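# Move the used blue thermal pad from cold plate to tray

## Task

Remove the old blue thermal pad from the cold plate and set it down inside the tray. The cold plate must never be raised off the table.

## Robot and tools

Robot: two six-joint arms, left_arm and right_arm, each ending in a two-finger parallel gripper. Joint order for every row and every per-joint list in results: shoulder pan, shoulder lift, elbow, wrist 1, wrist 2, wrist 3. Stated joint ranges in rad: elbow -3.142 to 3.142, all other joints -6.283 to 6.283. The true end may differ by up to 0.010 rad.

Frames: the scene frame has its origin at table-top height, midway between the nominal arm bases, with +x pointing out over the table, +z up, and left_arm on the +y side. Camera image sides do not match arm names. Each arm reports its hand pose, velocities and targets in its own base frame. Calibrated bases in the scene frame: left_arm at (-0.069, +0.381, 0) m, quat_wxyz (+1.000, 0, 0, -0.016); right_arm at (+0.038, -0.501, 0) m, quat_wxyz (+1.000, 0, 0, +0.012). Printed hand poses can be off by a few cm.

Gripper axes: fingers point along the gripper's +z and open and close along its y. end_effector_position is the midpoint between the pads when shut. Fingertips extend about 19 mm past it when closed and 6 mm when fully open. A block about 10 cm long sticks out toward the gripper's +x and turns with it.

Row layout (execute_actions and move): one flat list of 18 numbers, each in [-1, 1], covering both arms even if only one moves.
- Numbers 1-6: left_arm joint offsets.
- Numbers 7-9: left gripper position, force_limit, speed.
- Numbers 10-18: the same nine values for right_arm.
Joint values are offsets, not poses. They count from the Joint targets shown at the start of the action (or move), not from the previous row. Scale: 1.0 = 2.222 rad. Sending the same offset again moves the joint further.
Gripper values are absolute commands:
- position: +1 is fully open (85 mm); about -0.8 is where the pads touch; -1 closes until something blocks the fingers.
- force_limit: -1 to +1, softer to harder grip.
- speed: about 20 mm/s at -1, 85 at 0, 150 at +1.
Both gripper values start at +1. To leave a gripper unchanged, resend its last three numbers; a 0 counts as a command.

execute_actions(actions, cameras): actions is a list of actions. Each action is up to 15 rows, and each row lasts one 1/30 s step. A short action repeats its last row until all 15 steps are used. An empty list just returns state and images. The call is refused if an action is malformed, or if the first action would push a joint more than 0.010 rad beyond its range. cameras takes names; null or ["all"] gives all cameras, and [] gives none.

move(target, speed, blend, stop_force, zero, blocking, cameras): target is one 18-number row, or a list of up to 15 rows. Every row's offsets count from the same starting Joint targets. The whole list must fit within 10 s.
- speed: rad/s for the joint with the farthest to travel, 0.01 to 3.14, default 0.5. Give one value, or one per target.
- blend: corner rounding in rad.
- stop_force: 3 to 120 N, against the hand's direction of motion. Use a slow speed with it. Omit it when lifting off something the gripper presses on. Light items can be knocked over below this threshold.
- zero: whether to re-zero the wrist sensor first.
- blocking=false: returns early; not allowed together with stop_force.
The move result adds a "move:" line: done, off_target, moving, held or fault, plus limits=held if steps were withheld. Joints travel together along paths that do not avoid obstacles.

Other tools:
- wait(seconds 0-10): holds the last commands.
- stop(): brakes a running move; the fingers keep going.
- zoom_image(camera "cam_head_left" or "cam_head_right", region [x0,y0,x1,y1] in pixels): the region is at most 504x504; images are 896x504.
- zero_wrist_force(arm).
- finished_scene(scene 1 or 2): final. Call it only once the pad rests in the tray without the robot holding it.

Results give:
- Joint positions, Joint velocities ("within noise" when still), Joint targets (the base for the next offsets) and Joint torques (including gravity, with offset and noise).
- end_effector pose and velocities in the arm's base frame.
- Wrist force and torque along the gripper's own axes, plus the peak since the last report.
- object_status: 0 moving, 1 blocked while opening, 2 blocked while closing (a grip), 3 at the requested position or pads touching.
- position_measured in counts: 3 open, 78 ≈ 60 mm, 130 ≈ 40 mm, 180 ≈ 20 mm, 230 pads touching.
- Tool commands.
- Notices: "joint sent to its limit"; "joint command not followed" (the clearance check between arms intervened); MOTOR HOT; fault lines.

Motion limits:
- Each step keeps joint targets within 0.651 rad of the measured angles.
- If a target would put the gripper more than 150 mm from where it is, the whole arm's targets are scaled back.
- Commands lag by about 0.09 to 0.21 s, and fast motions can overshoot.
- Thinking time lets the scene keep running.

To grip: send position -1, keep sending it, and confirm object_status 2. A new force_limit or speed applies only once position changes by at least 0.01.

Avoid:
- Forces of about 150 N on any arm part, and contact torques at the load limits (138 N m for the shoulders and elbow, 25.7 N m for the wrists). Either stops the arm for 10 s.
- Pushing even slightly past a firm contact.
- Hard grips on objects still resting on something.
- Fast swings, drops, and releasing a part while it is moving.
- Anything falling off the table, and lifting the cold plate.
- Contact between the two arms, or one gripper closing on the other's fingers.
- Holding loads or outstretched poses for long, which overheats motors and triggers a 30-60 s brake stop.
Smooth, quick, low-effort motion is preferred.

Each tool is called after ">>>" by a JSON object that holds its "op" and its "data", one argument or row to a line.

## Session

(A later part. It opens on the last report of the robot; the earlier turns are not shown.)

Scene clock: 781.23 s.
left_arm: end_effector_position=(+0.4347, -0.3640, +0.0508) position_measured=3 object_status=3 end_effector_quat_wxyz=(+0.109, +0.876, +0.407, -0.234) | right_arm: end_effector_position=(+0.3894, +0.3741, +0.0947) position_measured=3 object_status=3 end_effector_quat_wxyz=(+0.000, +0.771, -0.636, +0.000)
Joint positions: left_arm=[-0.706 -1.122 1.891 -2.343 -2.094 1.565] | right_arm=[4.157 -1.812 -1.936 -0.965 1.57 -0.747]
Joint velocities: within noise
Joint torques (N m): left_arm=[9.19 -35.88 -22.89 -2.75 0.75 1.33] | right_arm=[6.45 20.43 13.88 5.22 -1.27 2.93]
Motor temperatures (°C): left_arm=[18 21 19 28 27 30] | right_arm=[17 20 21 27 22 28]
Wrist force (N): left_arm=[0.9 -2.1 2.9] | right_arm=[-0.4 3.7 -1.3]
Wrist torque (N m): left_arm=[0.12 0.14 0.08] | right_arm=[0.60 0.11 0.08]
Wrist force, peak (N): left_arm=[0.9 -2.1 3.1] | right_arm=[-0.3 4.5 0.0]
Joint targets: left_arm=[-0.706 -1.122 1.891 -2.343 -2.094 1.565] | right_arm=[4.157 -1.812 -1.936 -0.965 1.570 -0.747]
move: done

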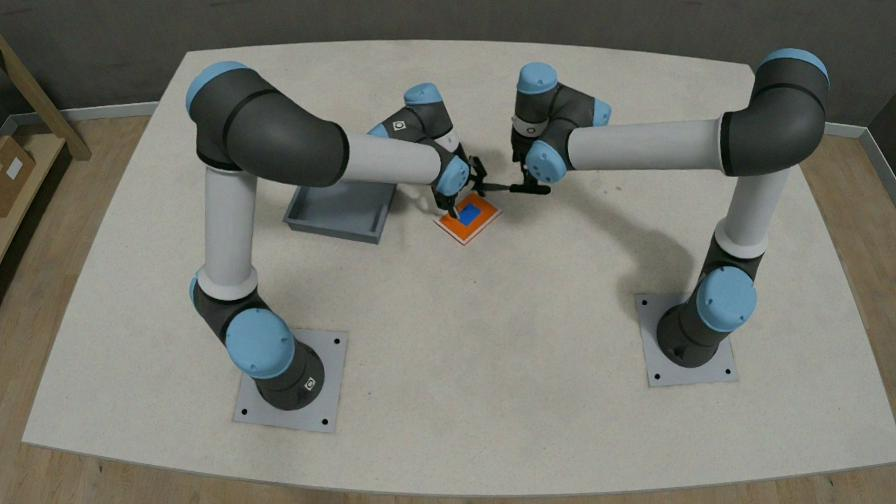

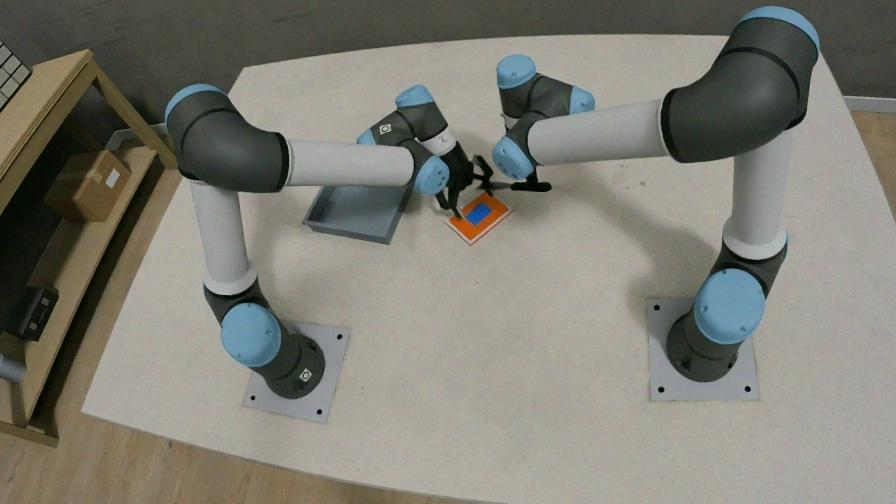

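>>> {"op": "move", "data": {
  "target": [
    [0,0,0,0,0,0,1,-1,0,0,0.0171,0.0112,-0.0283,0,0,1,-1,0],
    [0,0,0,0,0,0,1,-1,0,0.0328,0.0444,-0.0211,-0.0230,0,0.0332,1,-1,0]
  ],
  "speed": 0.15
}}

>>> {"op": "zoom_image", "data": {
  "camera": "cam_head_left",
  "region": [470, 130, 570, 210]
}}

>>> {"op": "zoom_image", "data": {
  "camera": "cam_head_right",
  "region": [470, 130, 570, 210]
}}

Scene clock: 789.97 s.
left_arm: end_effector_position=(+0.4347, -0.3640, +0.0508) position_measured=3 object_status=3 end_effector_quat_wxyz=(+0.109, +0.876, +0.407, -0.234) | right_arm: end_effector_position=(+0.3475, +0.3750, +0.1197) position_measured=3 object_status=3 end_effector_quat_wxyz=(+0.000, +0.771, -0.637, +0.000) end_effector_velocity=(-0.002, +0.001, +0.000) end_effector_angular_velocity=(+0.001, +0.000, +0.002)
Joint positions: left_arm=[-0.706 -1.122 1.891 -2.343 -2.094 1.565] | right_arm=[4.229 -1.713 -1.983 -1.016 1.57 -0.674]
Joint velocities: left_arm=[within noise] | right_arm=[0.005 0.003 -0.003 0.002 0.001 0.003]
Joint torques (N m): left_arm=[10.54 -38.29 -21.25 -3.35 0.48 1.45] | right_arm=[7.81 33.7 15.24 5.12 -0.59 2.93]
Motor temperatures (°C): left_arm=[18 21 19 28 27 30] | right_arm=[17 20 21 27 22 28]
Wrist force (N): left_arm=[-0.2 -2.4 1.9] | right_arm=[-0.5 3.2 -0.6]
Wrist torque (N m): left_arm=[0.00 0.13 0.26] | right_arm=[0.67 0.07 0.11]
Wrist force, peak (N): left_arm=[0.9 -2.1 3.3] | right_arm=[-0.3 3.8 -1.8]
Joint targets: left_arm=[-0.706 -1.122 1.891 -2.343 -2.094 1.565] | right_arm=[4.229 -1.713 -1.983 -1.016 1.570 -0.673]
move: done

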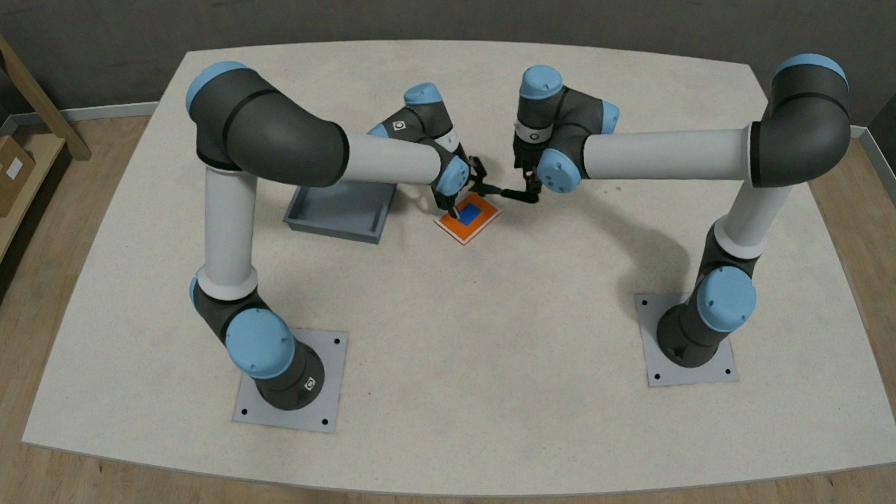

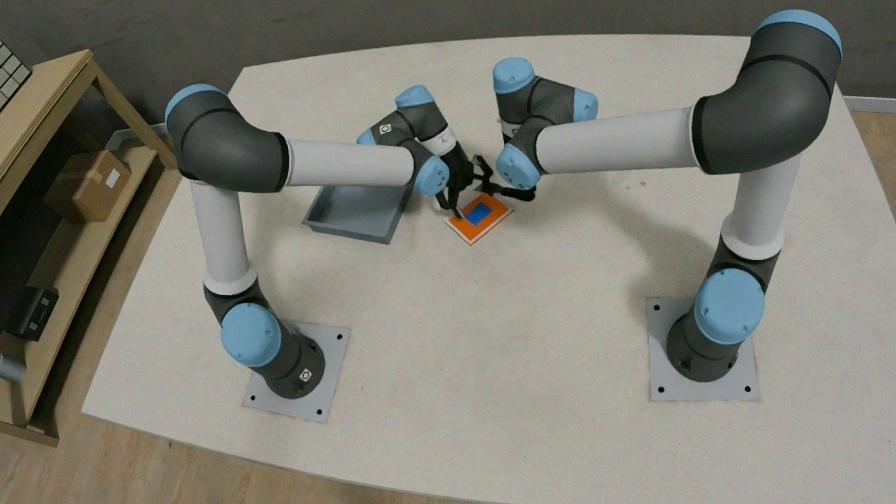

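Scaled by 5.040 from the camera's 896x504 image, which has a finer 1280x720 frame.

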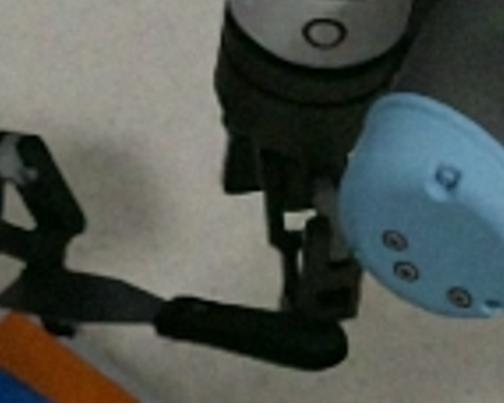

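Scaled by 5.040 from the camera's 896x504 image, which has a finer 1280x720 frame.

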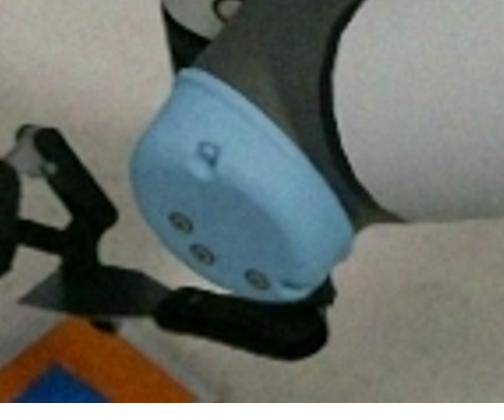

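>>> {"op": "move", "data": {
  "target": [0,0,0,0,0,0,1,-1,0,0,0.0218,0.0273,-0.0493,0,0,1,-1,0],
  "speed": 0.15,
  "cameras": []
}}

>>> {"op": "move", "data": {
  "target": [0,0,0,0,0,0,1,-1,0,0.0550,0.0061,-0.0067,0.0007,0,0.2462,1,-1,0],
  "speed": 0.4
}}

>>> {"op": "zoom_image", "data": {
  "camera": "cam_head_left",
  "region": [450, 120, 570, 210]
}}

>>> {"op": "zoom_image", "data": {
  "camera": "cam_head_right",
  "region": [450, 120, 570, 210]
}}

Scene clock: 824.83 s.
left_arm: end_effector_position=(+0.4347, -0.3640, +0.0508) position_measured=3 object_status=3 end_effector_quat_wxyz=(+0.109, +0.876, +0.407, -0.234) | right_arm: end_effector_position=(+0.3473, +0.3750, +0.1594) position_measured=3 object_status=3 end_effector_quat_wxyz=(+0.000, +0.771, -0.637, +0.000)
Joint positions: left_arm=[-0.706 -1.122 1.891 -2.343 -2.094 1.565] | right_arm=[4.229 -1.665 -1.923 -1.125 1.57 -0.673]
Joint velocities: within noise
Joint torques (N m): left_arm=[8.77 -42.98 -19.74 -4.68 0.42 1.19] | right_arm=[3.6 35.78 35.67 -0.6 0.96 2.68]
Motor temperatures (°C): left_arm=[18 21 19 28 27 30] | right_arm=[17 20 21 27 22 28]
Wrist force (N): left_arm=[0.2 -0.7 1.1] | right_arm=[-1.2 4.9 0.1]
Wrist torque (N m): left_arm=[0.00 -0.05 -0.01] | right_arm=[0.77 0.12 0.13]
Wrist force, peak (N): left_arm=[-0.5 -2.4 2.9] | right_arm=[-1.3 5.0 0.2]
Joint targets: left_arm=[-0.706 -1.122 1.891 -2.343 -2.094 1.565] | right_arm=[4.229 -1.665 -1.923 -1.125 1.570 -0.673]
move: done
No camera images: "cameras" was empty.

Scene clock: 826.90 s.
left_arm: end_effector_position=(+0.4347, -0.3640, +0.0508) position_measured=3 object_status=3 end_effector_quat_wxyz=(+0.109, +0.876, +0.407, -0.234) | right_arm: end_effector_position=(+0.2969, +0.4090, +0.1596) position_measured=3 object_status=3 end_effector_quat_wxyz=(+0.000, -0.620, +0.785, +0.000)
Joint positions: left_arm=[-0.706 -1.122 1.891 -2.343 -2.094 1.565] | right_arm=[4.352 -1.651 -1.938 -1.124 1.57 -0.127]
Joint velocities: within noise
Joint torques (N m): left_arm=[8.76 -42.75 -19.65 -4.75 0.8 1.27] | right_arm=[6.55 34.42 16.43 5.45 1.14 2.55]
Motor temperatures (°C): left_arm=[18 21 19 28 27 30] | right_arm=[17 20 21 27 22 28]
Wrist force (N): left_arm=[0.6 -0.6 0.5] | right_arm=[-1.0 4.9 -0.1]
Wrist torque (N m): left_arm=[-0.03 -0.15 -0.05] | right_arm=[0.74 0.08 0.14]
Wrist force, peak (N): left_arm=[0.7 -1.3 2.3] | right_arm=[-1.0 5.4 0.3]
Joint targets: left_arm=[-0.706 -1.122 1.891 -2.343 -2.094 1.565] | right_arm=[4.352 -1.651 -1.938 -1.124 1.570 -0.126]
move: done

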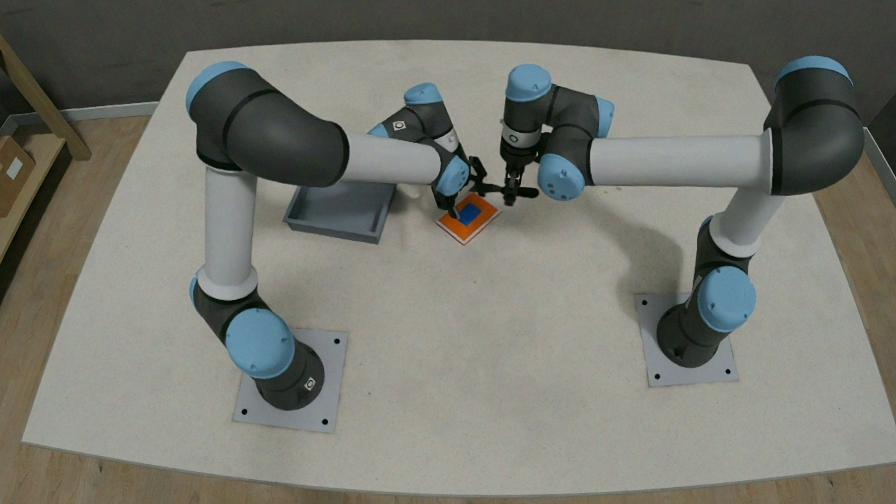

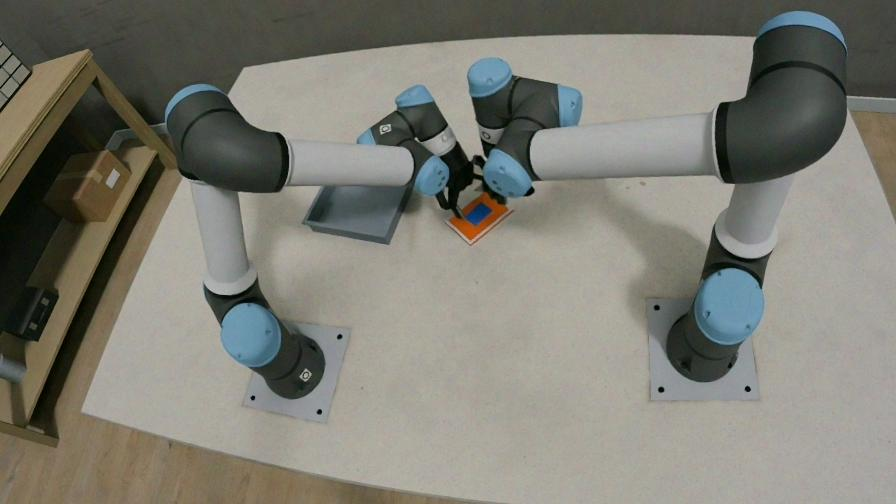

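Scaled by 4.200 from the camera's 896x504 image, which has a finer 1280x720 frame.

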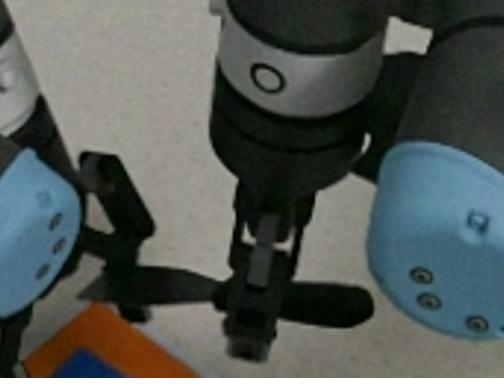

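Scaled by 4.200 from the camera's 896x504 image, which has a finer 1280x720 frame.

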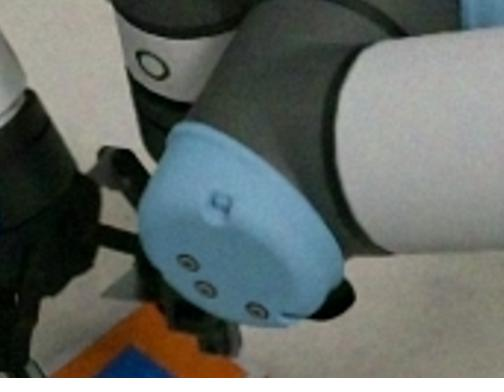

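>>> {"op": "move", "data": {
  "target": [0,0,0,0,0,0,1,-1,0,-0.0211,-0.0071,-0.0282,0.0355,0,0.0324,1,-1,0],
  "speed": 0.08,
  "stop_force": 4
}}

>>> {"op": "zoom_image", "data": {
  "camera": "cam_head_left",
  "region": [450, 120, 570, 210]
}}

>>> {"op": "zoom_image", "data": {
  "camera": "cam_head_right",
  "region": [450, 120, 570, 210]
}}

Scene clock: 896.33 s.
left_arm: end_effector_position=(+0.4347, -0.3640, +0.0508) position_measured=3 object_status=3 end_effector_quat_wxyz=(+0.109, +0.876, +0.407, -0.234) | right_arm: end_effector_position=(+0.3127, +0.3877, +0.1319) position_measured=3 object_status=3 end_effector_quat_wxyz=(+0.000, -0.572, +0.820, +0.000)
Joint positions: left_arm=[-0.706 -1.122 1.891 -2.343 -2.094 1.565] | right_arm=[4.305 -1.667 -2 -1.045 1.57 -0.054]
Joint velocities: within noise
Joint torques (N m): left_arm=[7.16 -47.5 -16.55 -4.61 0.54 1.09] | right_arm=[-5.03 15.42 16.31 5.53 2.05 3.01]
Motor temperatures (°C): left_arm=[18 21 19 28 27 30] | right_arm=[17 20 21 27 22 28]
Wrist force (N): left_arm=[0.3 -0.4 0.5] | right_arm=[-1.2 5.0 0.3]
Wrist torque (N m): left_arm=[0.00 -0.08 -0.05] | right_arm=[0.77 0.12 0.14]
Wrist force, peak (N): left_arm=[0.8 -1.0 1.2] | right_arm=[-1.2 5.3 0.2]
Joint targets: left_arm=[-0.706 -1.122 1.891 -2.343 -2.094 1.565] | right_arm=[4.305 -1.667 -2.000 -1.045 1.570 -0.054]
move: done

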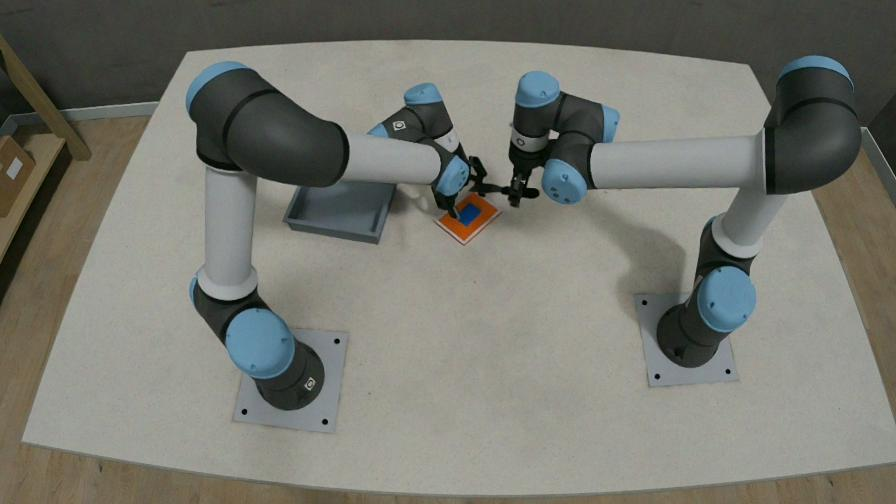

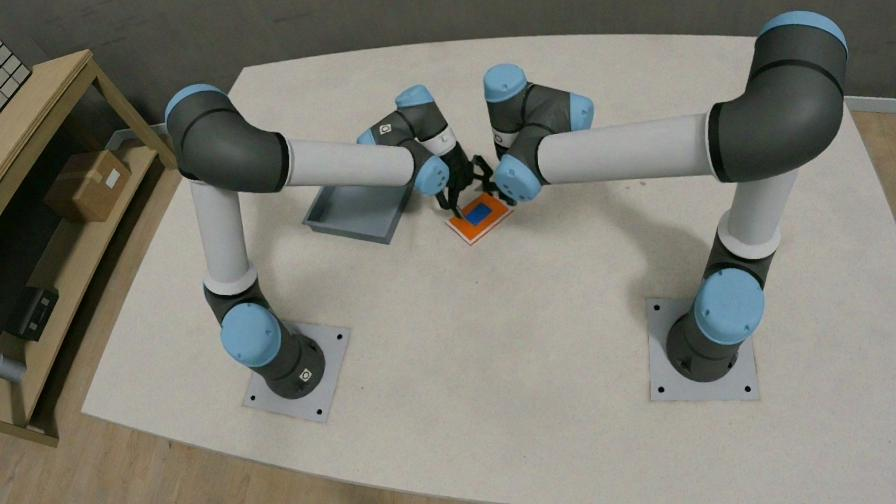

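Scaled by 4.200 from the camera's 896x504 image, which has a finer 1280x720 frame.

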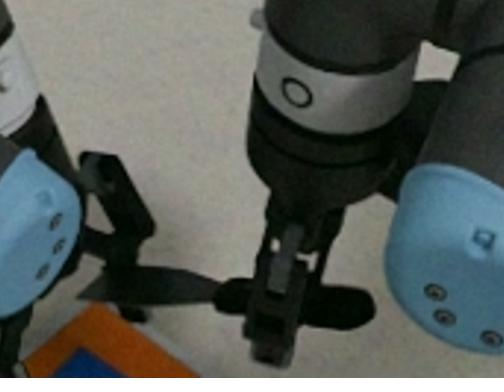

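Scaled by 4.200 from the camera's 896x504 image, which has a finer 1280x720 frame.

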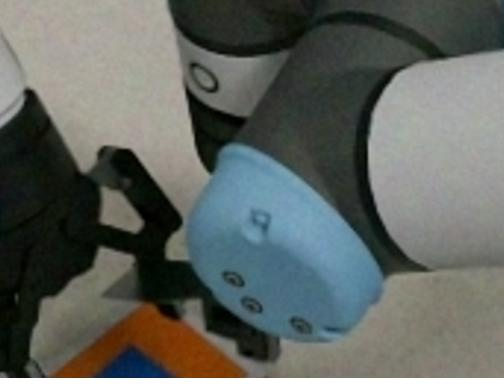

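>>> {"op": "move", "data": {
  "target": [0,0,0,0,0,0,1,-1,0,0,0,0,0,0,0,-1,-0.5,-1]
}}

>>> {"op": "zoom_image", "data": {
  "camera": "cam_head_left",
  "region": [450, 120, 570, 210]
}}

>>> {"op": "zoom_image", "data": {
  "camera": "cam_head_right",
  "region": [450, 120, 570, 210]
}}

Scene clock: 904.27 s.
left_arm: end_effector_position=(+0.4347, -0.3640, +0.0508) position_measured=3 object_status=3 end_effector_quat_wxyz=(+0.109, +0.876, +0.407, -0.234) | right_arm: end_effector_position=(+0.3127, +0.3877, +0.1319) position_measured=174 object_status=0 end_effector_quat_wxyz=(+0.000, -0.572, +0.820, +0.000)
Joint positions: left_arm=[-0.706 -1.122 1.891 -2.343 -2.094 1.565] | right_arm=[4.305 -1.667 -2 -1.045 1.57 -0.054]
Joint velocities: within noise
Joint torques (N m): left_arm=[7.48 -48.54 -16.26 -4.43 0.54 1.1] | right_arm=[-3.2 16.6 23.5 4.28 1.08 2.27]
Motor temperatures (°C): left_arm=[18 21 19 28 27 30] | right_arm=[17 20 21 27 22 28]
Wrist force (N): left_arm=[4.0 -3.0 1.3] | right_arm=[2.2 3.9 -2.0]
Wrist torque (N m): left_arm=[-0.09 -0.24 -0.36] | right_arm=[0.95 0.07 0.46]
Wrist force, peak (N): left_arm=[4.4 -2.8 1.6] | right_arm=[-0.6 6.7 -0.4]
Joint targets: left_arm=[-0.706 -1.122 1.891 -2.343 -2.094 1.565] | right_arm=[4.305 -1.667 -2.000 -1.045 1.570 -0.054]
move: done

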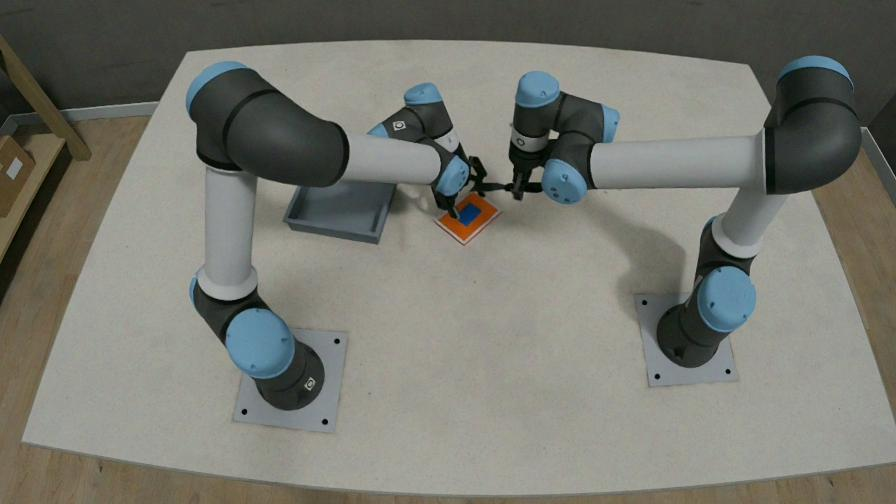

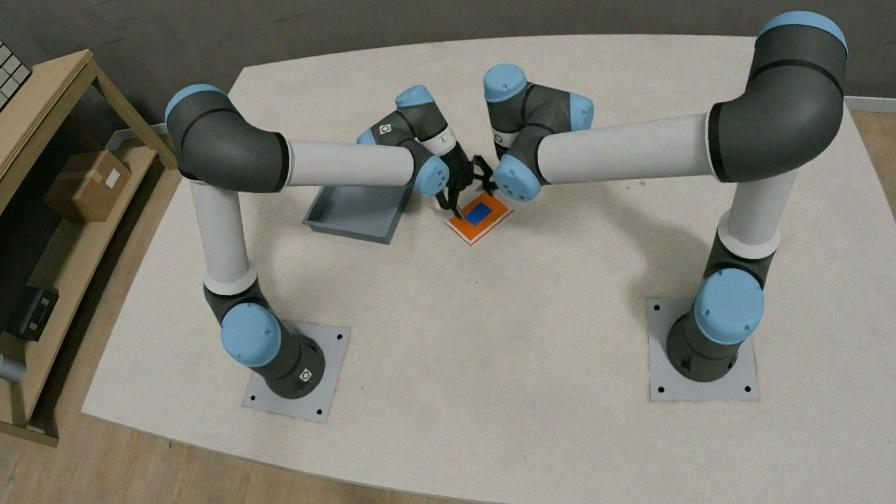

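Scaled by 4.200 from the camera's 896x504 image, which has a finer 1280x720 frame.

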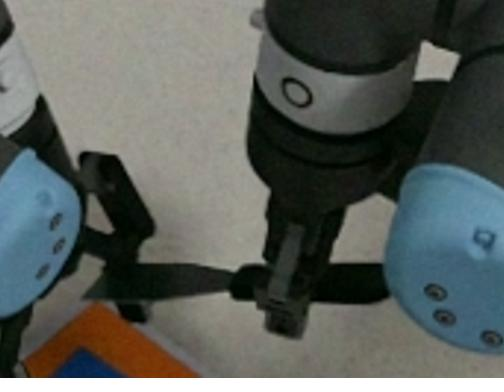

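Scaled by 4.200 from the camera's 896x504 image, which has a finer 1280x720 frame.

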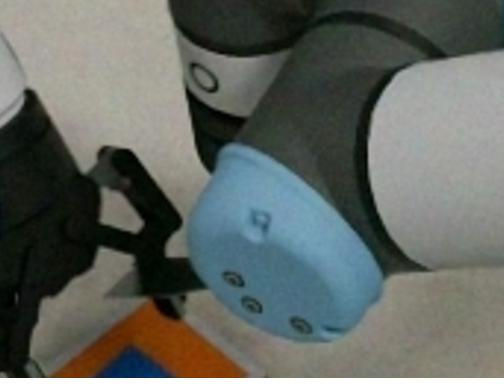

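>>> {"op": "move", "data": {
  "target": [0,0,0,0,0,0,1,-1,0,-0.0023,0.0463,-0.0276,-0.0189,0,-0.0023,-1,-0.5,-1],
  "speed": 0.06,
  "stop_force": 12
}}

>>> {"op": "zoom_image", "data": {
  "camera": "cam_head_left",
  "region": [450, 120, 570, 210]
}}

>>> {"op": "zoom_image", "data": {
  "camera": "cam_head_right",
  "region": [450, 120, 570, 210]
}}

Scene clock: 912.00 s.
left_arm: end_effector_position=(+0.4347, -0.3640, +0.0508) position_measured=3 object_status=3 end_effector_quat_wxyz=(+0.109, +0.876, +0.407, -0.234) | right_arm: end_effector_position=(+0.3126, +0.3873, +0.1323) position_measured=174 object_status=2 end_effector_quat_wxyz=(+0.001, -0.572, +0.820, +0.000)
Joint positions: left_arm=[-0.706 -1.122 1.891 -2.343 -2.094 1.565] | right_arm=[4.305 -1.665 -2.001 -1.045 1.57 -0.054]
Joint velocities: within noise
Joint torques (N m): left_arm=[7.48 -30.82 -18.15 -0.17 0.33 0.8] | right_arm=[5.56 15.77 31.09 4.17 3.21 1.96]
Motor temperatures (°C): left_arm=[18 21 19 28 27 30] | right_arm=[17 20 21 27 22 28]
Wrist force (N): left_arm=[-6.4 -1.2 1.5] | right_arm=[-6.5 2.0 3.5]
Wrist torque (N m): left_arm=[-0.03 0.10 0.15] | right_arm=[0.89 0.13 0.41]
Wrist force, peak (N): left_arm=[-17.5 0.7 1.1] | right_arm=[-15.8 0.1 9.1]
Joint targets: left_arm=[-0.706 -1.122 1.891 -2.343 -2.094 1.565] | right_arm=[4.305 -1.665 -2.001 -1.045 1.570 -0.054]
move: contact (right_arm); right_arm: the shoulder lift is farthest, 0.101 rad from its target

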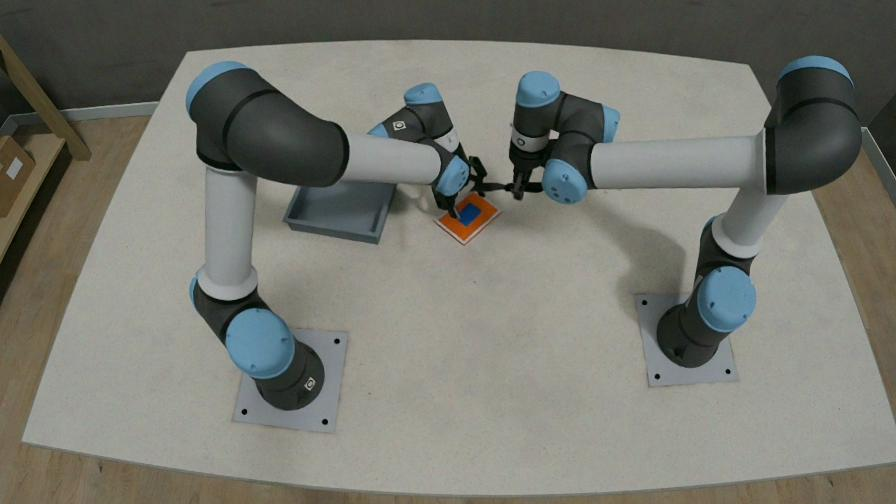

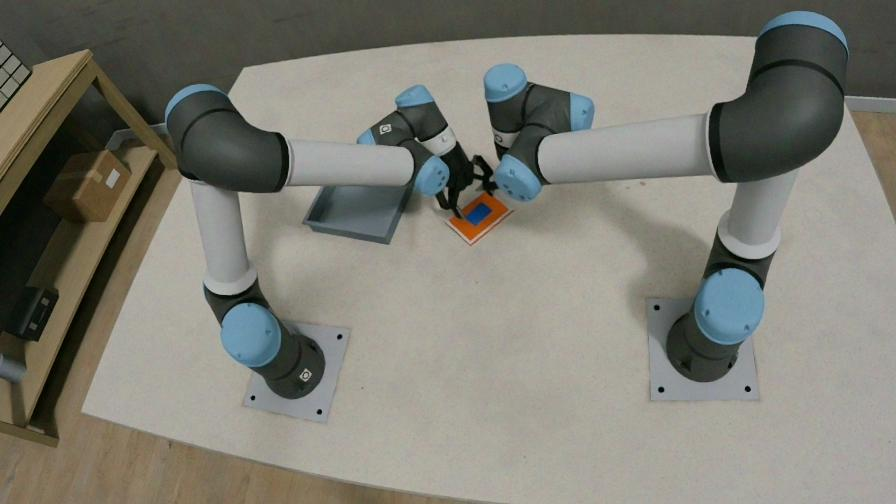

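Scaled by 4.200 from the camera's 896x504 image, which has a finer 1280x720 frame.

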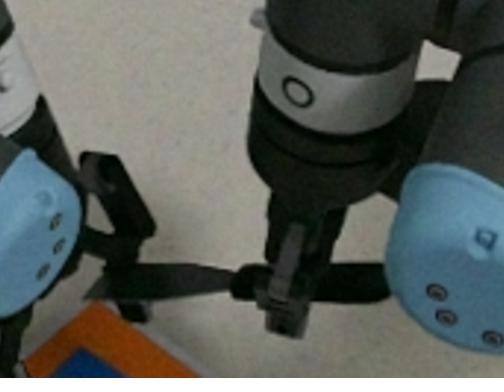

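Scaled by 4.200 from the camera's 896x504 image, which has a finer 1280x720 frame.

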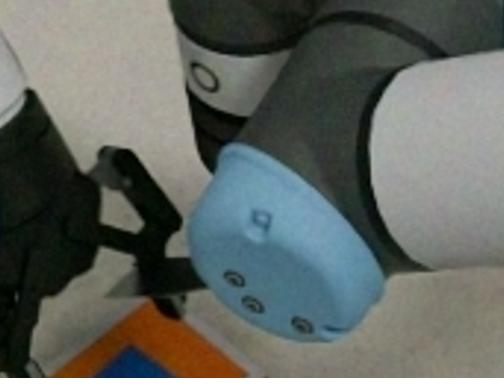

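>>> {"op": "zoom_image", "data": {
  "camera": "cam_head_left",
  "region": [462, 150, 514, 202]
}}

>>> {"op": "zoom_image", "data": {
  "camera": "cam_head_right",
  "region": [462, 150, 514, 202]
}}

Scaled by 9.692 from the camera's 896x504 image, which has a finer 1280x720 frame.

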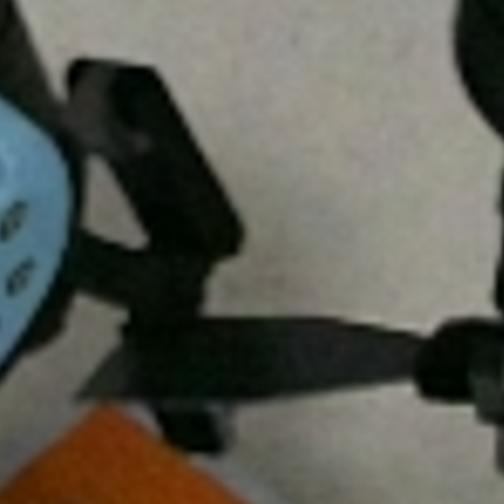

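Scaled by 9.692 from the camera's 896x504 image, which has a finer 1280x720 frame.

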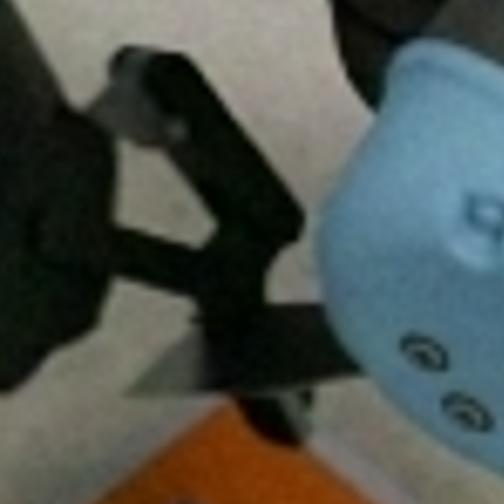

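>>> {"op": "move", "data": {
  "target": [0,0,0,0,0,0,1,-1,0,0.0001,-0.0032,0.0018,0.0013,0,0.0001,-1,-0.5,-1],
  "speed": 0.03,
  "cameras": []
}}

Scene clock: 953.83 s.
left_arm: end_effector_position=(+0.4348, -0.3638, +0.0506) position_measured=3 object_status=3 end_effector_quat_wxyz=(+0.109, +0.876, +0.407, -0.234) | right_arm: end_effector_position=(+0.3134, +0.3894, +0.1310) position_measured=174 object_status=2 end_effector_quat_wxyz=(+0.000, -0.572, +0.820, +0.000)
Joint positions: left_arm=[-0.706 -1.122 1.891 -2.343 -2.094 1.565] | right_arm=[4.305 -1.672 -1.997 -1.042 1.57 -0.054]
Joint velocities: within noise
Joint torques (N m): left_arm=[-9.11 -49.18 -26.04 -5.12 -9.15 0.85] | right_arm=[10.14 8.39 43.75 12.43 -0.67 2.42]
Motor temperatures (°C): left_arm=[18 21 19 28 27 30] | right_arm=[17 20 21 27 22 28]
Wrist force (N): left_arm=[36.4 -9.4 1.8] | right_arm=[30.5 8.6 -18.0]
Wrist torque (N m): left_arm=[-0.28 -1.28 -1.74] | right_arm=[1.02 -0.10 0.55]
Wrist force, peak (N): left_arm=[36.4 -9.4 1.8] | right_arm=[30.5 8.6 -18.0]
Joint targets: left_arm=[-0.706 -1.122 1.891 -2.343 -2.094 1.565] | right_arm=[4.305 -1.672 -1.997 -1.042 1.570 -0.054]
move: done
No camera images: "cameras" was empty.

>>> {"op": "move", "data": {
  "target": [0,0,0,0,0,0,1,-1,0,-0.0001,0.0027,-0.0015,-0.0011,0,-0.0001,-1,-0.5,-1],
  "speed": 0.02,
  "cameras": []
}}

Scene clock: 956.97 s.
left_arm: end_effector_position=(+0.4347, -0.3641, +0.0509) position_measured=3 object_status=3 end_effector_quat_wxyz=(+0.110, +0.876, +0.407, -0.234) | right_arm: end_effector_position=(+0.3128, +0.3878, +0.1320) position_measured=174 object_status=2 end_effector_quat_wxyz=(+0.001, -0.572, +0.820, +0.000)
Joint positions: left_arm=[-0.706 -1.122 1.89 -2.343 -2.094 1.565] | right_arm=[4.305 -1.667 -2 -1.044 1.57 -0.054]
Joint velocities: within noise
Joint torques (N m): left_arm=[-12.89 -49.5 -26.25 -5.43 -3.11 0.81] | right_arm=[-3.53 31.27 17.12 0.1 -0.49 -3.57]
Motor temperatures (°C): left_arm=[18 21 19 28 27 30] | right_arm=[17 20 21 27 22 28]
Wrist force (N): left_arm=[1.0 -3.4 1.3] | right_arm=[0.1 2.7 -0.7]
Wrist torque (N m): left_arm=[-0.10 -0.14 -0.10] | right_arm=[0.92 0.11 0.43]
Wrist force, peak (N): left_arm=[40.0 -10.1 1.8] | right_arm=[33.7 9.2 -19.6]
Joint targets: left_arm=[-0.706 -1.122 1.891 -2.343 -2.094 1.565] | right_arm=[4.305 -1.666 -2.000 -1.045 1.570 -0.054]
move: done
No camera images: "cameras" was empty.

>>> {"op": "move", "data": {
  "target": [0,0,0,0,0,0,1,-1,0,0.0045,0,0,0,0,0.0045,-1,-0.5,-1],
  "speed": 0.02,
  "stop_force": 20,
  "cameras": []
}}

Scene clock: 964.30 s.
left_arm: end_effector_position=(+0.4347, -0.3639, +0.0507) position_measured=3 object_status=3 end_effector_quat_wxyz=(+0.109, +0.876, +0.407, -0.234) | right_arm: end_effector_position=(+0.3088, +0.3907, +0.1321) position_measured=174 object_status=2 end_effector_quat_wxyz=(+0.001, -0.572, +0.820, +0.000)
Joint positions: left_arm=[-0.706 -1.122 1.891 -2.343 -2.094 1.565] | right_arm=[4.315 -1.666 -2 -1.045 1.57 -0.044]
Joint velocities: within noise
Joint torques (N m): left_arm=[8.08 -39.74 -20.97 -6.45 -1.06 0.76] | right_arm=[12.37 32.31 22.56 2.59 4.62 1.82]
Motor temperatures (°C): left_arm=[18 21 19 28 27 30] | right_arm=[17 20 21 27 22 28]
Wrist force (N): left_arm=[1.4 -11.4 2.3] | right_arm=[2.9 -5.2 0.1]
Wrist torque (N m): left_arm=[-0.31 -0.13 0.04] | right_arm=[1.24 0.21 1.18]
Wrist force, peak (N): left_arm=[1.9 -11.8 2.4] | right_arm=[-5.6 1.4 4.7]
Joint targets: left_arm=[-0.706 -1.122 1.891 -2.343 -2.094 1.565] | right_arm=[4.315 -1.666 -2.000 -1.045 1.570 -0.044]
move: done
No camera images: "cameras" was empty.

>>> {"op": "move", "data": {
  "target": [0,0,0,0,0,0,1,-1,0,0.009,0,0,0,0,0.009,-1,-0.5,-1],
  "speed": 0.02,
  "stop_force": 20
}}

>>> {"op": "zoom_image", "data": {
  "camera": "cam_head_left",
  "region": [462, 150, 514, 202]
}}

>>> {"op": "zoom_image", "data": {
  "camera": "cam_head_right",
  "region": [462, 150, 514, 202]
}}

Scene clock: 970.17 s.
left_arm: end_effector_position=(+0.4347, -0.3640, +0.0508) position_measured=3 object_status=3 end_effector_quat_wxyz=(+0.109, +0.876, +0.407, -0.234) | right_arm: end_effector_position=(+0.3010, +0.3968, +0.1321) position_measured=174 object_status=2 end_effector_quat_wxyz=(+0.001, -0.572, +0.820, +0.000)
Joint positions: left_arm=[-0.706 -1.122 1.891 -2.343 -2.094 1.565] | right_arm=[4.335 -1.666 -2 -1.045 1.57 -0.024]
Joint velocities: within noise
Joint torques (N m): left_arm=[-12.1 -52.22 -29.02 -6.59 -3.65 0.81] | right_arm=[23.08 19.76 29.92 5.48 10.87 -0.32]
Motor temperatures (°C): left_arm=[18 21 19 28 27 30] | right_arm=[17 20 21 27 22 28]
Wrist force (N): left_arm=[-0.1 -29.0 3.8] | right_arm=[8.2 -22.3 -0.3]
Wrist torque (N m): left_arm=[-0.84 -0.05 0.14] | right_arm=[2.12 0.44 3.07]
Wrist force, peak (N): left_arm=[0.5 -29.4 3.8] | right_arm=[8.3 -22.5 -0.1]
Joint targets: left_arm=[-0.706 -1.122 1.891 -2.343 -2.094 1.565] | right_arm=[4.335 -1.666 -2.000 -1.045 1.570 -0.024]
move: done

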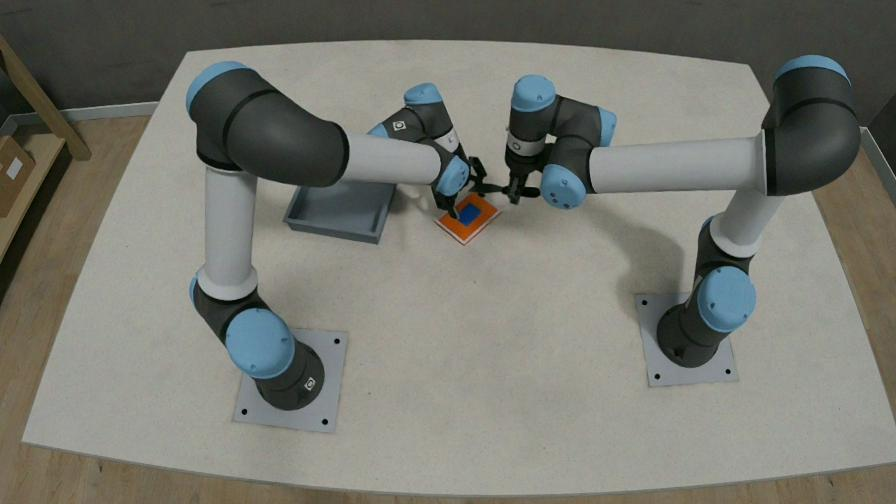

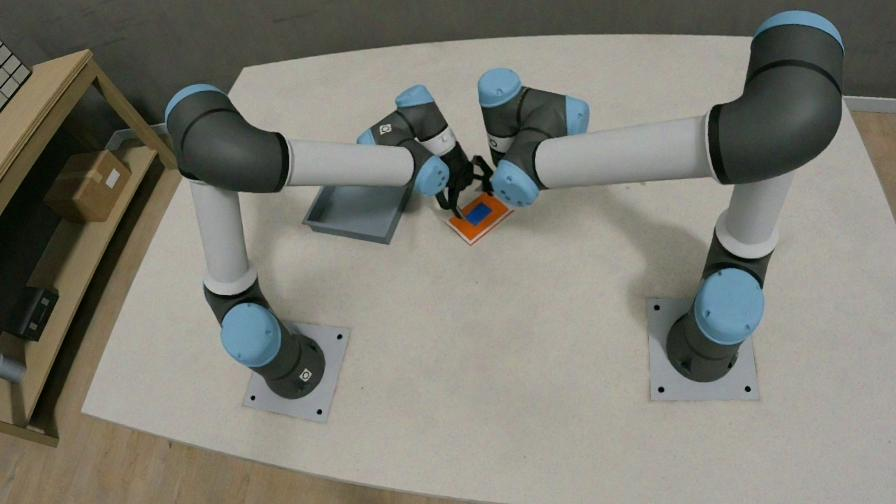

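Scaled by 9.692 from the camera's 896x504 image, which has a finer 1280x720 frame.

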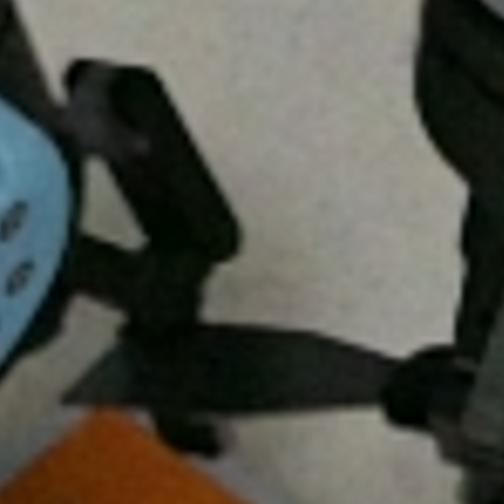

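Scaled by 9.692 from the camera's 896x504 image, which has a finer 1280x720 frame.

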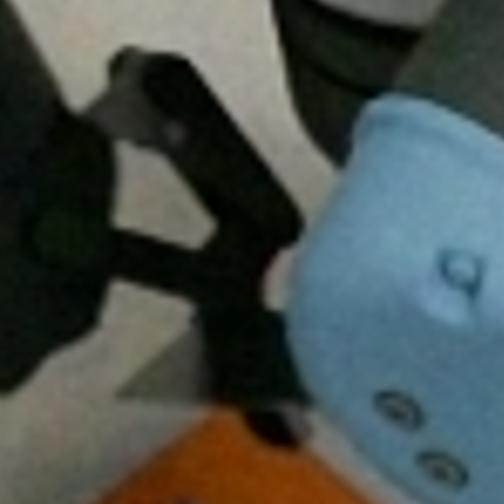

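>>> {"op": "move", "data": {
  "target": [0,0,0,0,0,0,1,-1,0,-0.0125,0,0,0,0,-0.0125,-1,-0.5,-1],
  "speed": 0.03,
  "cameras": []
}}

>>> {"op": "move", "data": {
  "target": [0,0,0,0,0,0,1,-1,0,0,-0.0001,-0.0068,0.0069,0,0,-1,-0.5,-1],
  "speed": 0.01,
  "stop_force": 18,
  "cameras": []
}}

Scene clock: 986.27 s.
left_arm: end_effector_position=(+0.4347, -0.3640, +0.0508) position_measured=3 object_status=3 end_effector_quat_wxyz=(+0.110, +0.876, +0.407, -0.234) | right_arm: end_effector_position=(+0.3117, +0.3885, +0.1321) position_measured=174 object_status=2 end_effector_quat_wxyz=(+0.001, -0.572, +0.820, +0.000)
Joint positions: left_arm=[-0.706 -1.122 1.89 -2.343 -2.094 1.565] | right_arm=[4.307 -1.666 -2 -1.045 1.571 -0.052]
Joint velocities: within noise
Joint torques (N m): left_arm=[-11.49 -48.79 -25.03 -4.17 -3.46 0.69] | right_arm=[-8.63 19.96 31.65 4.66 -0.99 -3.21]
Motor temperatures (°C): left_arm=[18 21 19 28 27 30] | right_arm=[17 20 21 27 22 28]
Wrist force (N): left_arm=[-2.2 -1.4 1.2] | right_arm=[-4.1 3.0 3.1]
Wrist torque (N m): left_arm=[-0.05 -0.03 -0.06] | right_arm=[0.83 0.26 0.37]
Wrist force, peak (N): left_arm=[0.2 -29.5 3.7] | right_arm=[8.1 -22.8 -0.2]
Joint targets: left_arm=[-0.706 -1.122 1.891 -2.343 -2.094 1.565] | right_arm=[4.307 -1.666 -2.000 -1.045 1.570 -0.052]
move: done
No camera images: "cameras" was empty.

Scene clock: 988.70 s.
left_arm: end_effector_position=(+0.4347, -0.3640, +0.0508) position_measured=3 object_status=3 end_effector_quat_wxyz=(+0.109, +0.876, +0.407, -0.234) | right_arm: end_effector_position=(+0.3107, +0.3856, +0.1269) position_measured=174 object_status=2 end_effector_quat_wxyz=(+0.001, -0.572, +0.820, +0.000)
Joint positions: left_arm=[-0.706 -1.122 1.891 -2.343 -2.094 1.565] | right_arm=[4.307 -1.667 -2.015 -1.029 1.57 -0.052]
Joint velocities: within noise
Joint torques (N m): left_arm=[-9.89 -41.69 -16.66 -1.79 0.04 0.64] | right_arm=[-5.04 14.64 12.55 3.59 -1.15 -3.24]
Motor temperatures (°C): left_arm=[18 21 19 28 27 30] | right_arm=[17 20 21 27 22 28]
Wrist force (N): left_arm=[-2.9 -0.7 4.3] | right_arm=[-6.0 2.4 0.9]
Wrist torque (N m): left_arm=[0.19 0.15 -0.03] | right_arm=[0.85 0.05 0.36]
Wrist force, peak (N): left_arm=[-3.2 -0.8 4.5] | right_arm=[-6.3 2.6 0.9]
Joint targets: left_arm=[-0.706 -1.122 1.891 -2.343 -2.094 1.565] | right_arm=[4.307 -1.667 -2.015 -1.029 1.570 -0.052]
move: done
No camera images: "cameras" was empty.

>>> {"op": "move", "data": {
  "target": [0,0,0,0,0,0,1,-1,0,0,-0.0007,-0.0172,0.0172,0,0,-1,-0.5,-1],
  "speed": 0.02,
  "stop_force": 15
}}

>>> {"op": "zoom_image", "data": {
  "camera": "cam_head_left",
  "region": [462, 150, 514, 202]
}}

>>> {"op": "zoom_image", "data": {
  "camera": "cam_head_right",
  "region": [462, 150, 514, 202]
}}

Scene clock: 997.73 s.
left_arm: end_effector_position=(+0.4347, -0.3640, +0.0508) position_measured=3 object_status=3 end_effector_quat_wxyz=(+0.109, +0.876, +0.407, -0.234) | right_arm: end_effector_position=(+0.3075, +0.3782, +0.1135) position_measured=174 object_status=2 end_effector_quat_wxyz=(+0.000, -0.572, +0.820, +0.000)
Joint positions: left_arm=[-0.706 -1.122 1.89 -2.343 -2.094 1.565] | right_arm=[4.307 -1.668 -2.054 -0.991 1.57 -0.052]
Joint velocities: within noise
Joint torques (N m): left_arm=[11.94 -36.33 -17.17 -2.72 3.23 0.67] | right_arm=[-0.26 16.57 3.36 -2.19 0.84 -2.74]
Motor temperatures (°C): left_arm=[18 21 19 28 27 30] | right_arm=[17 20 21 27 22 28]
Wrist force (N): left_arm=[-28.2 3.1 11.8] | right_arm=[-30.7 -3.6 6.9]
Wrist torque (N m): left_arm=[0.67 1.30 1.13] | right_arm=[0.82 0.19 0.43]
Wrist force, peak (N): left_arm=[-28.2 3.3 11.8] | right_arm=[-30.9 -3.7 7.1]
Joint targets: left_arm=[-0.706 -1.122 1.891 -2.343 -2.094 1.565] | right_arm=[4.307 -1.668 -2.054 -0.991 1.570 -0.052]
move: done

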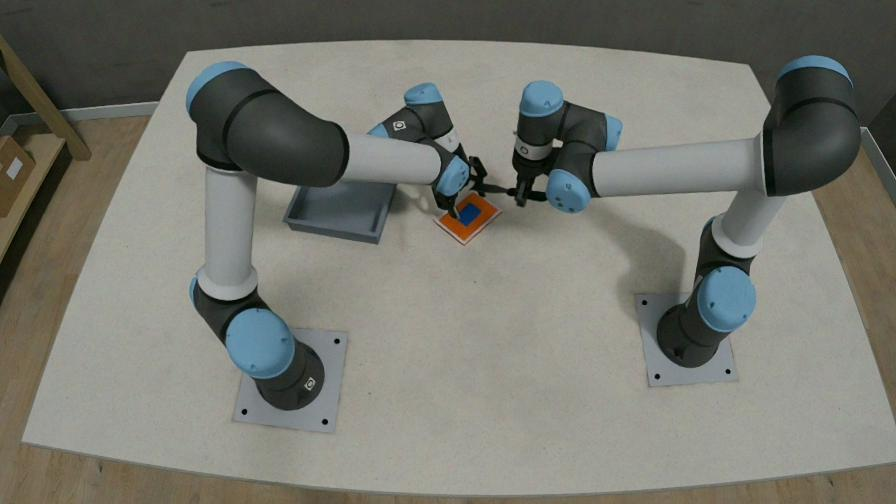

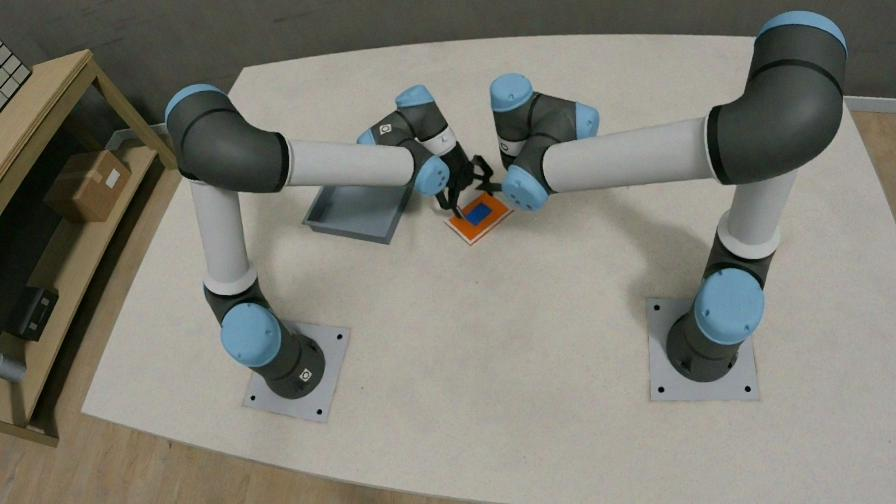

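Scaled by 9.692 from the camera's 896x504 image, which has a finer 1280x720 frame.

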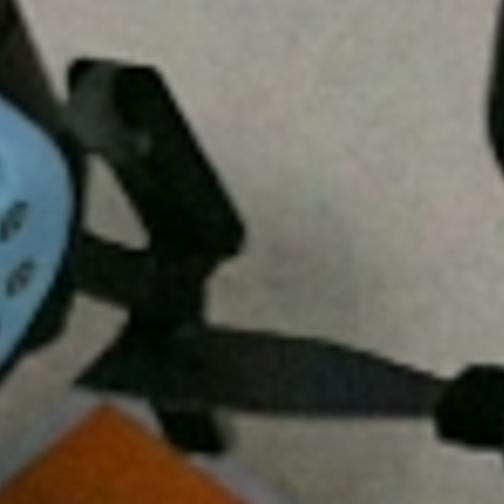

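Scaled by 9.692 from the camera's 896x504 image, which has a finer 1280x720 frame.

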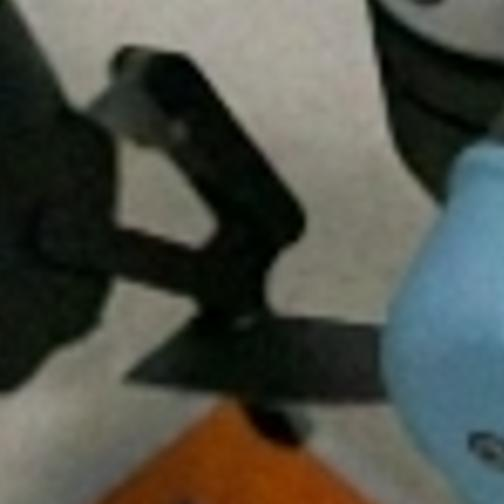

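>>> {"op": "move", "data": {
  "target": [0,0,0,0,0,0,1,-1,0,-0.0005,0.0005,0.0243,-0.0243,0,-0.0009,-1,-0.5,-1],
  "speed": 0.04,
  "cameras": []
}}

>>> {"op": "move", "data": {
  "target": [0,0,0,0,0,0,1,-1,0,0.0089,0.0019,-0.0022,0.0001,0,0.0543,-1,-0.5,-1],
  "speed": 0.05,
  "stop_force": 20,
  "cameras": []
}}

Scene clock: 1017.40 s.
left_arm: end_effector_position=(+0.4347, -0.3639, +0.0507) position_measured=3 object_status=3 end_effector_quat_wxyz=(+0.109, +0.876, +0.407, -0.234) | right_arm: end_effector_position=(+0.3123, +0.3881, +0.1319) position_measured=174 object_status=2 end_effector_quat_wxyz=(+0.000, -0.572, +0.820, +0.000)
Joint positions: left_arm=[-0.706 -1.122 1.891 -2.343 -2.094 1.565] | right_arm=[4.306 -1.667 -2 -1.045 1.57 -0.054]
Joint velocities: within noise
Joint torques (N m): left_arm=[-9.47 -38.45 -18.75 -3.09 -5.07 0.2] | right_arm=[-3.86 33.76 35.05 1.58 1.89 -3.4]
Motor temperatures (°C): left_arm=[18 21 19 28 27 30] | right_arm=[17 20 21 27 22 28]
Wrist force (N): left_arm=[5.5 -4.6 -0.7] | right_arm=[5.5 3.3 0.6]
Wrist torque (N m): left_arm=[-0.27 -0.27 -0.39] | right_arm=[0.89 0.28 0.55]
Wrist force, peak (N): left_arm=[-28.5 2.9 11.8] | right_arm=[-31.1 -3.9 7.2]
Joint targets: left_arm=[-0.706 -1.122 1.891 -2.343 -2.094 1.565] | right_arm=[4.306 -1.667 -2.000 -1.045 1.570 -0.054]
move: done
No camera images: "cameras" was empty.

Scene clock: 1020.67 s.
left_arm: end_effector_position=(+0.4347, -0.3640, +0.0508) position_measured=3 object_status=3 end_effector_quat_wxyz=(+0.109, +0.876, +0.407, -0.234) | right_arm: end_effector_position=(+0.3039, +0.3924, +0.1319) position_measured=174 object_status=2 end_effector_quat_wxyz=(+0.000, -0.530, +0.848, +0.000)
Joint positions: left_arm=[-0.706 -1.122 1.89 -2.343 -2.094 1.565] | right_arm=[4.326 -1.663 -2.005 -1.045 1.57 0.066]
Joint velocities: within noise
Joint torques (N m): left_arm=[2.1 -37.93 -18.44 -2.7 3.69 0.26] | right_arm=[7.28 39.69 13.11 0.87 0.38 3.01]
Motor temperatures (°C): left_arm=[18 21 19 28 27 30] | right_arm=[17 20 21 27 22 28]
Wrist force (N): left_arm=[-21.7 -1.1 0.2] | right_arm=[-18.4 -1.3 13.1]
Wrist torque (N m): left_arm=[-0.02 0.65 1.07] | right_arm=[0.71 0.32 0.25]
Wrist force, peak (N): left_arm=[-21.9 -0.9 -0.2] | right_arm=[-18.6 -1.4 13.4]
Joint targets: left_arm=[-0.706 -1.122 1.891 -2.343 -2.094 1.565] | right_arm=[4.326 -1.663 -2.005 -1.045 1.570 0.066]
move: done
No camera images: "cameras" was empty.


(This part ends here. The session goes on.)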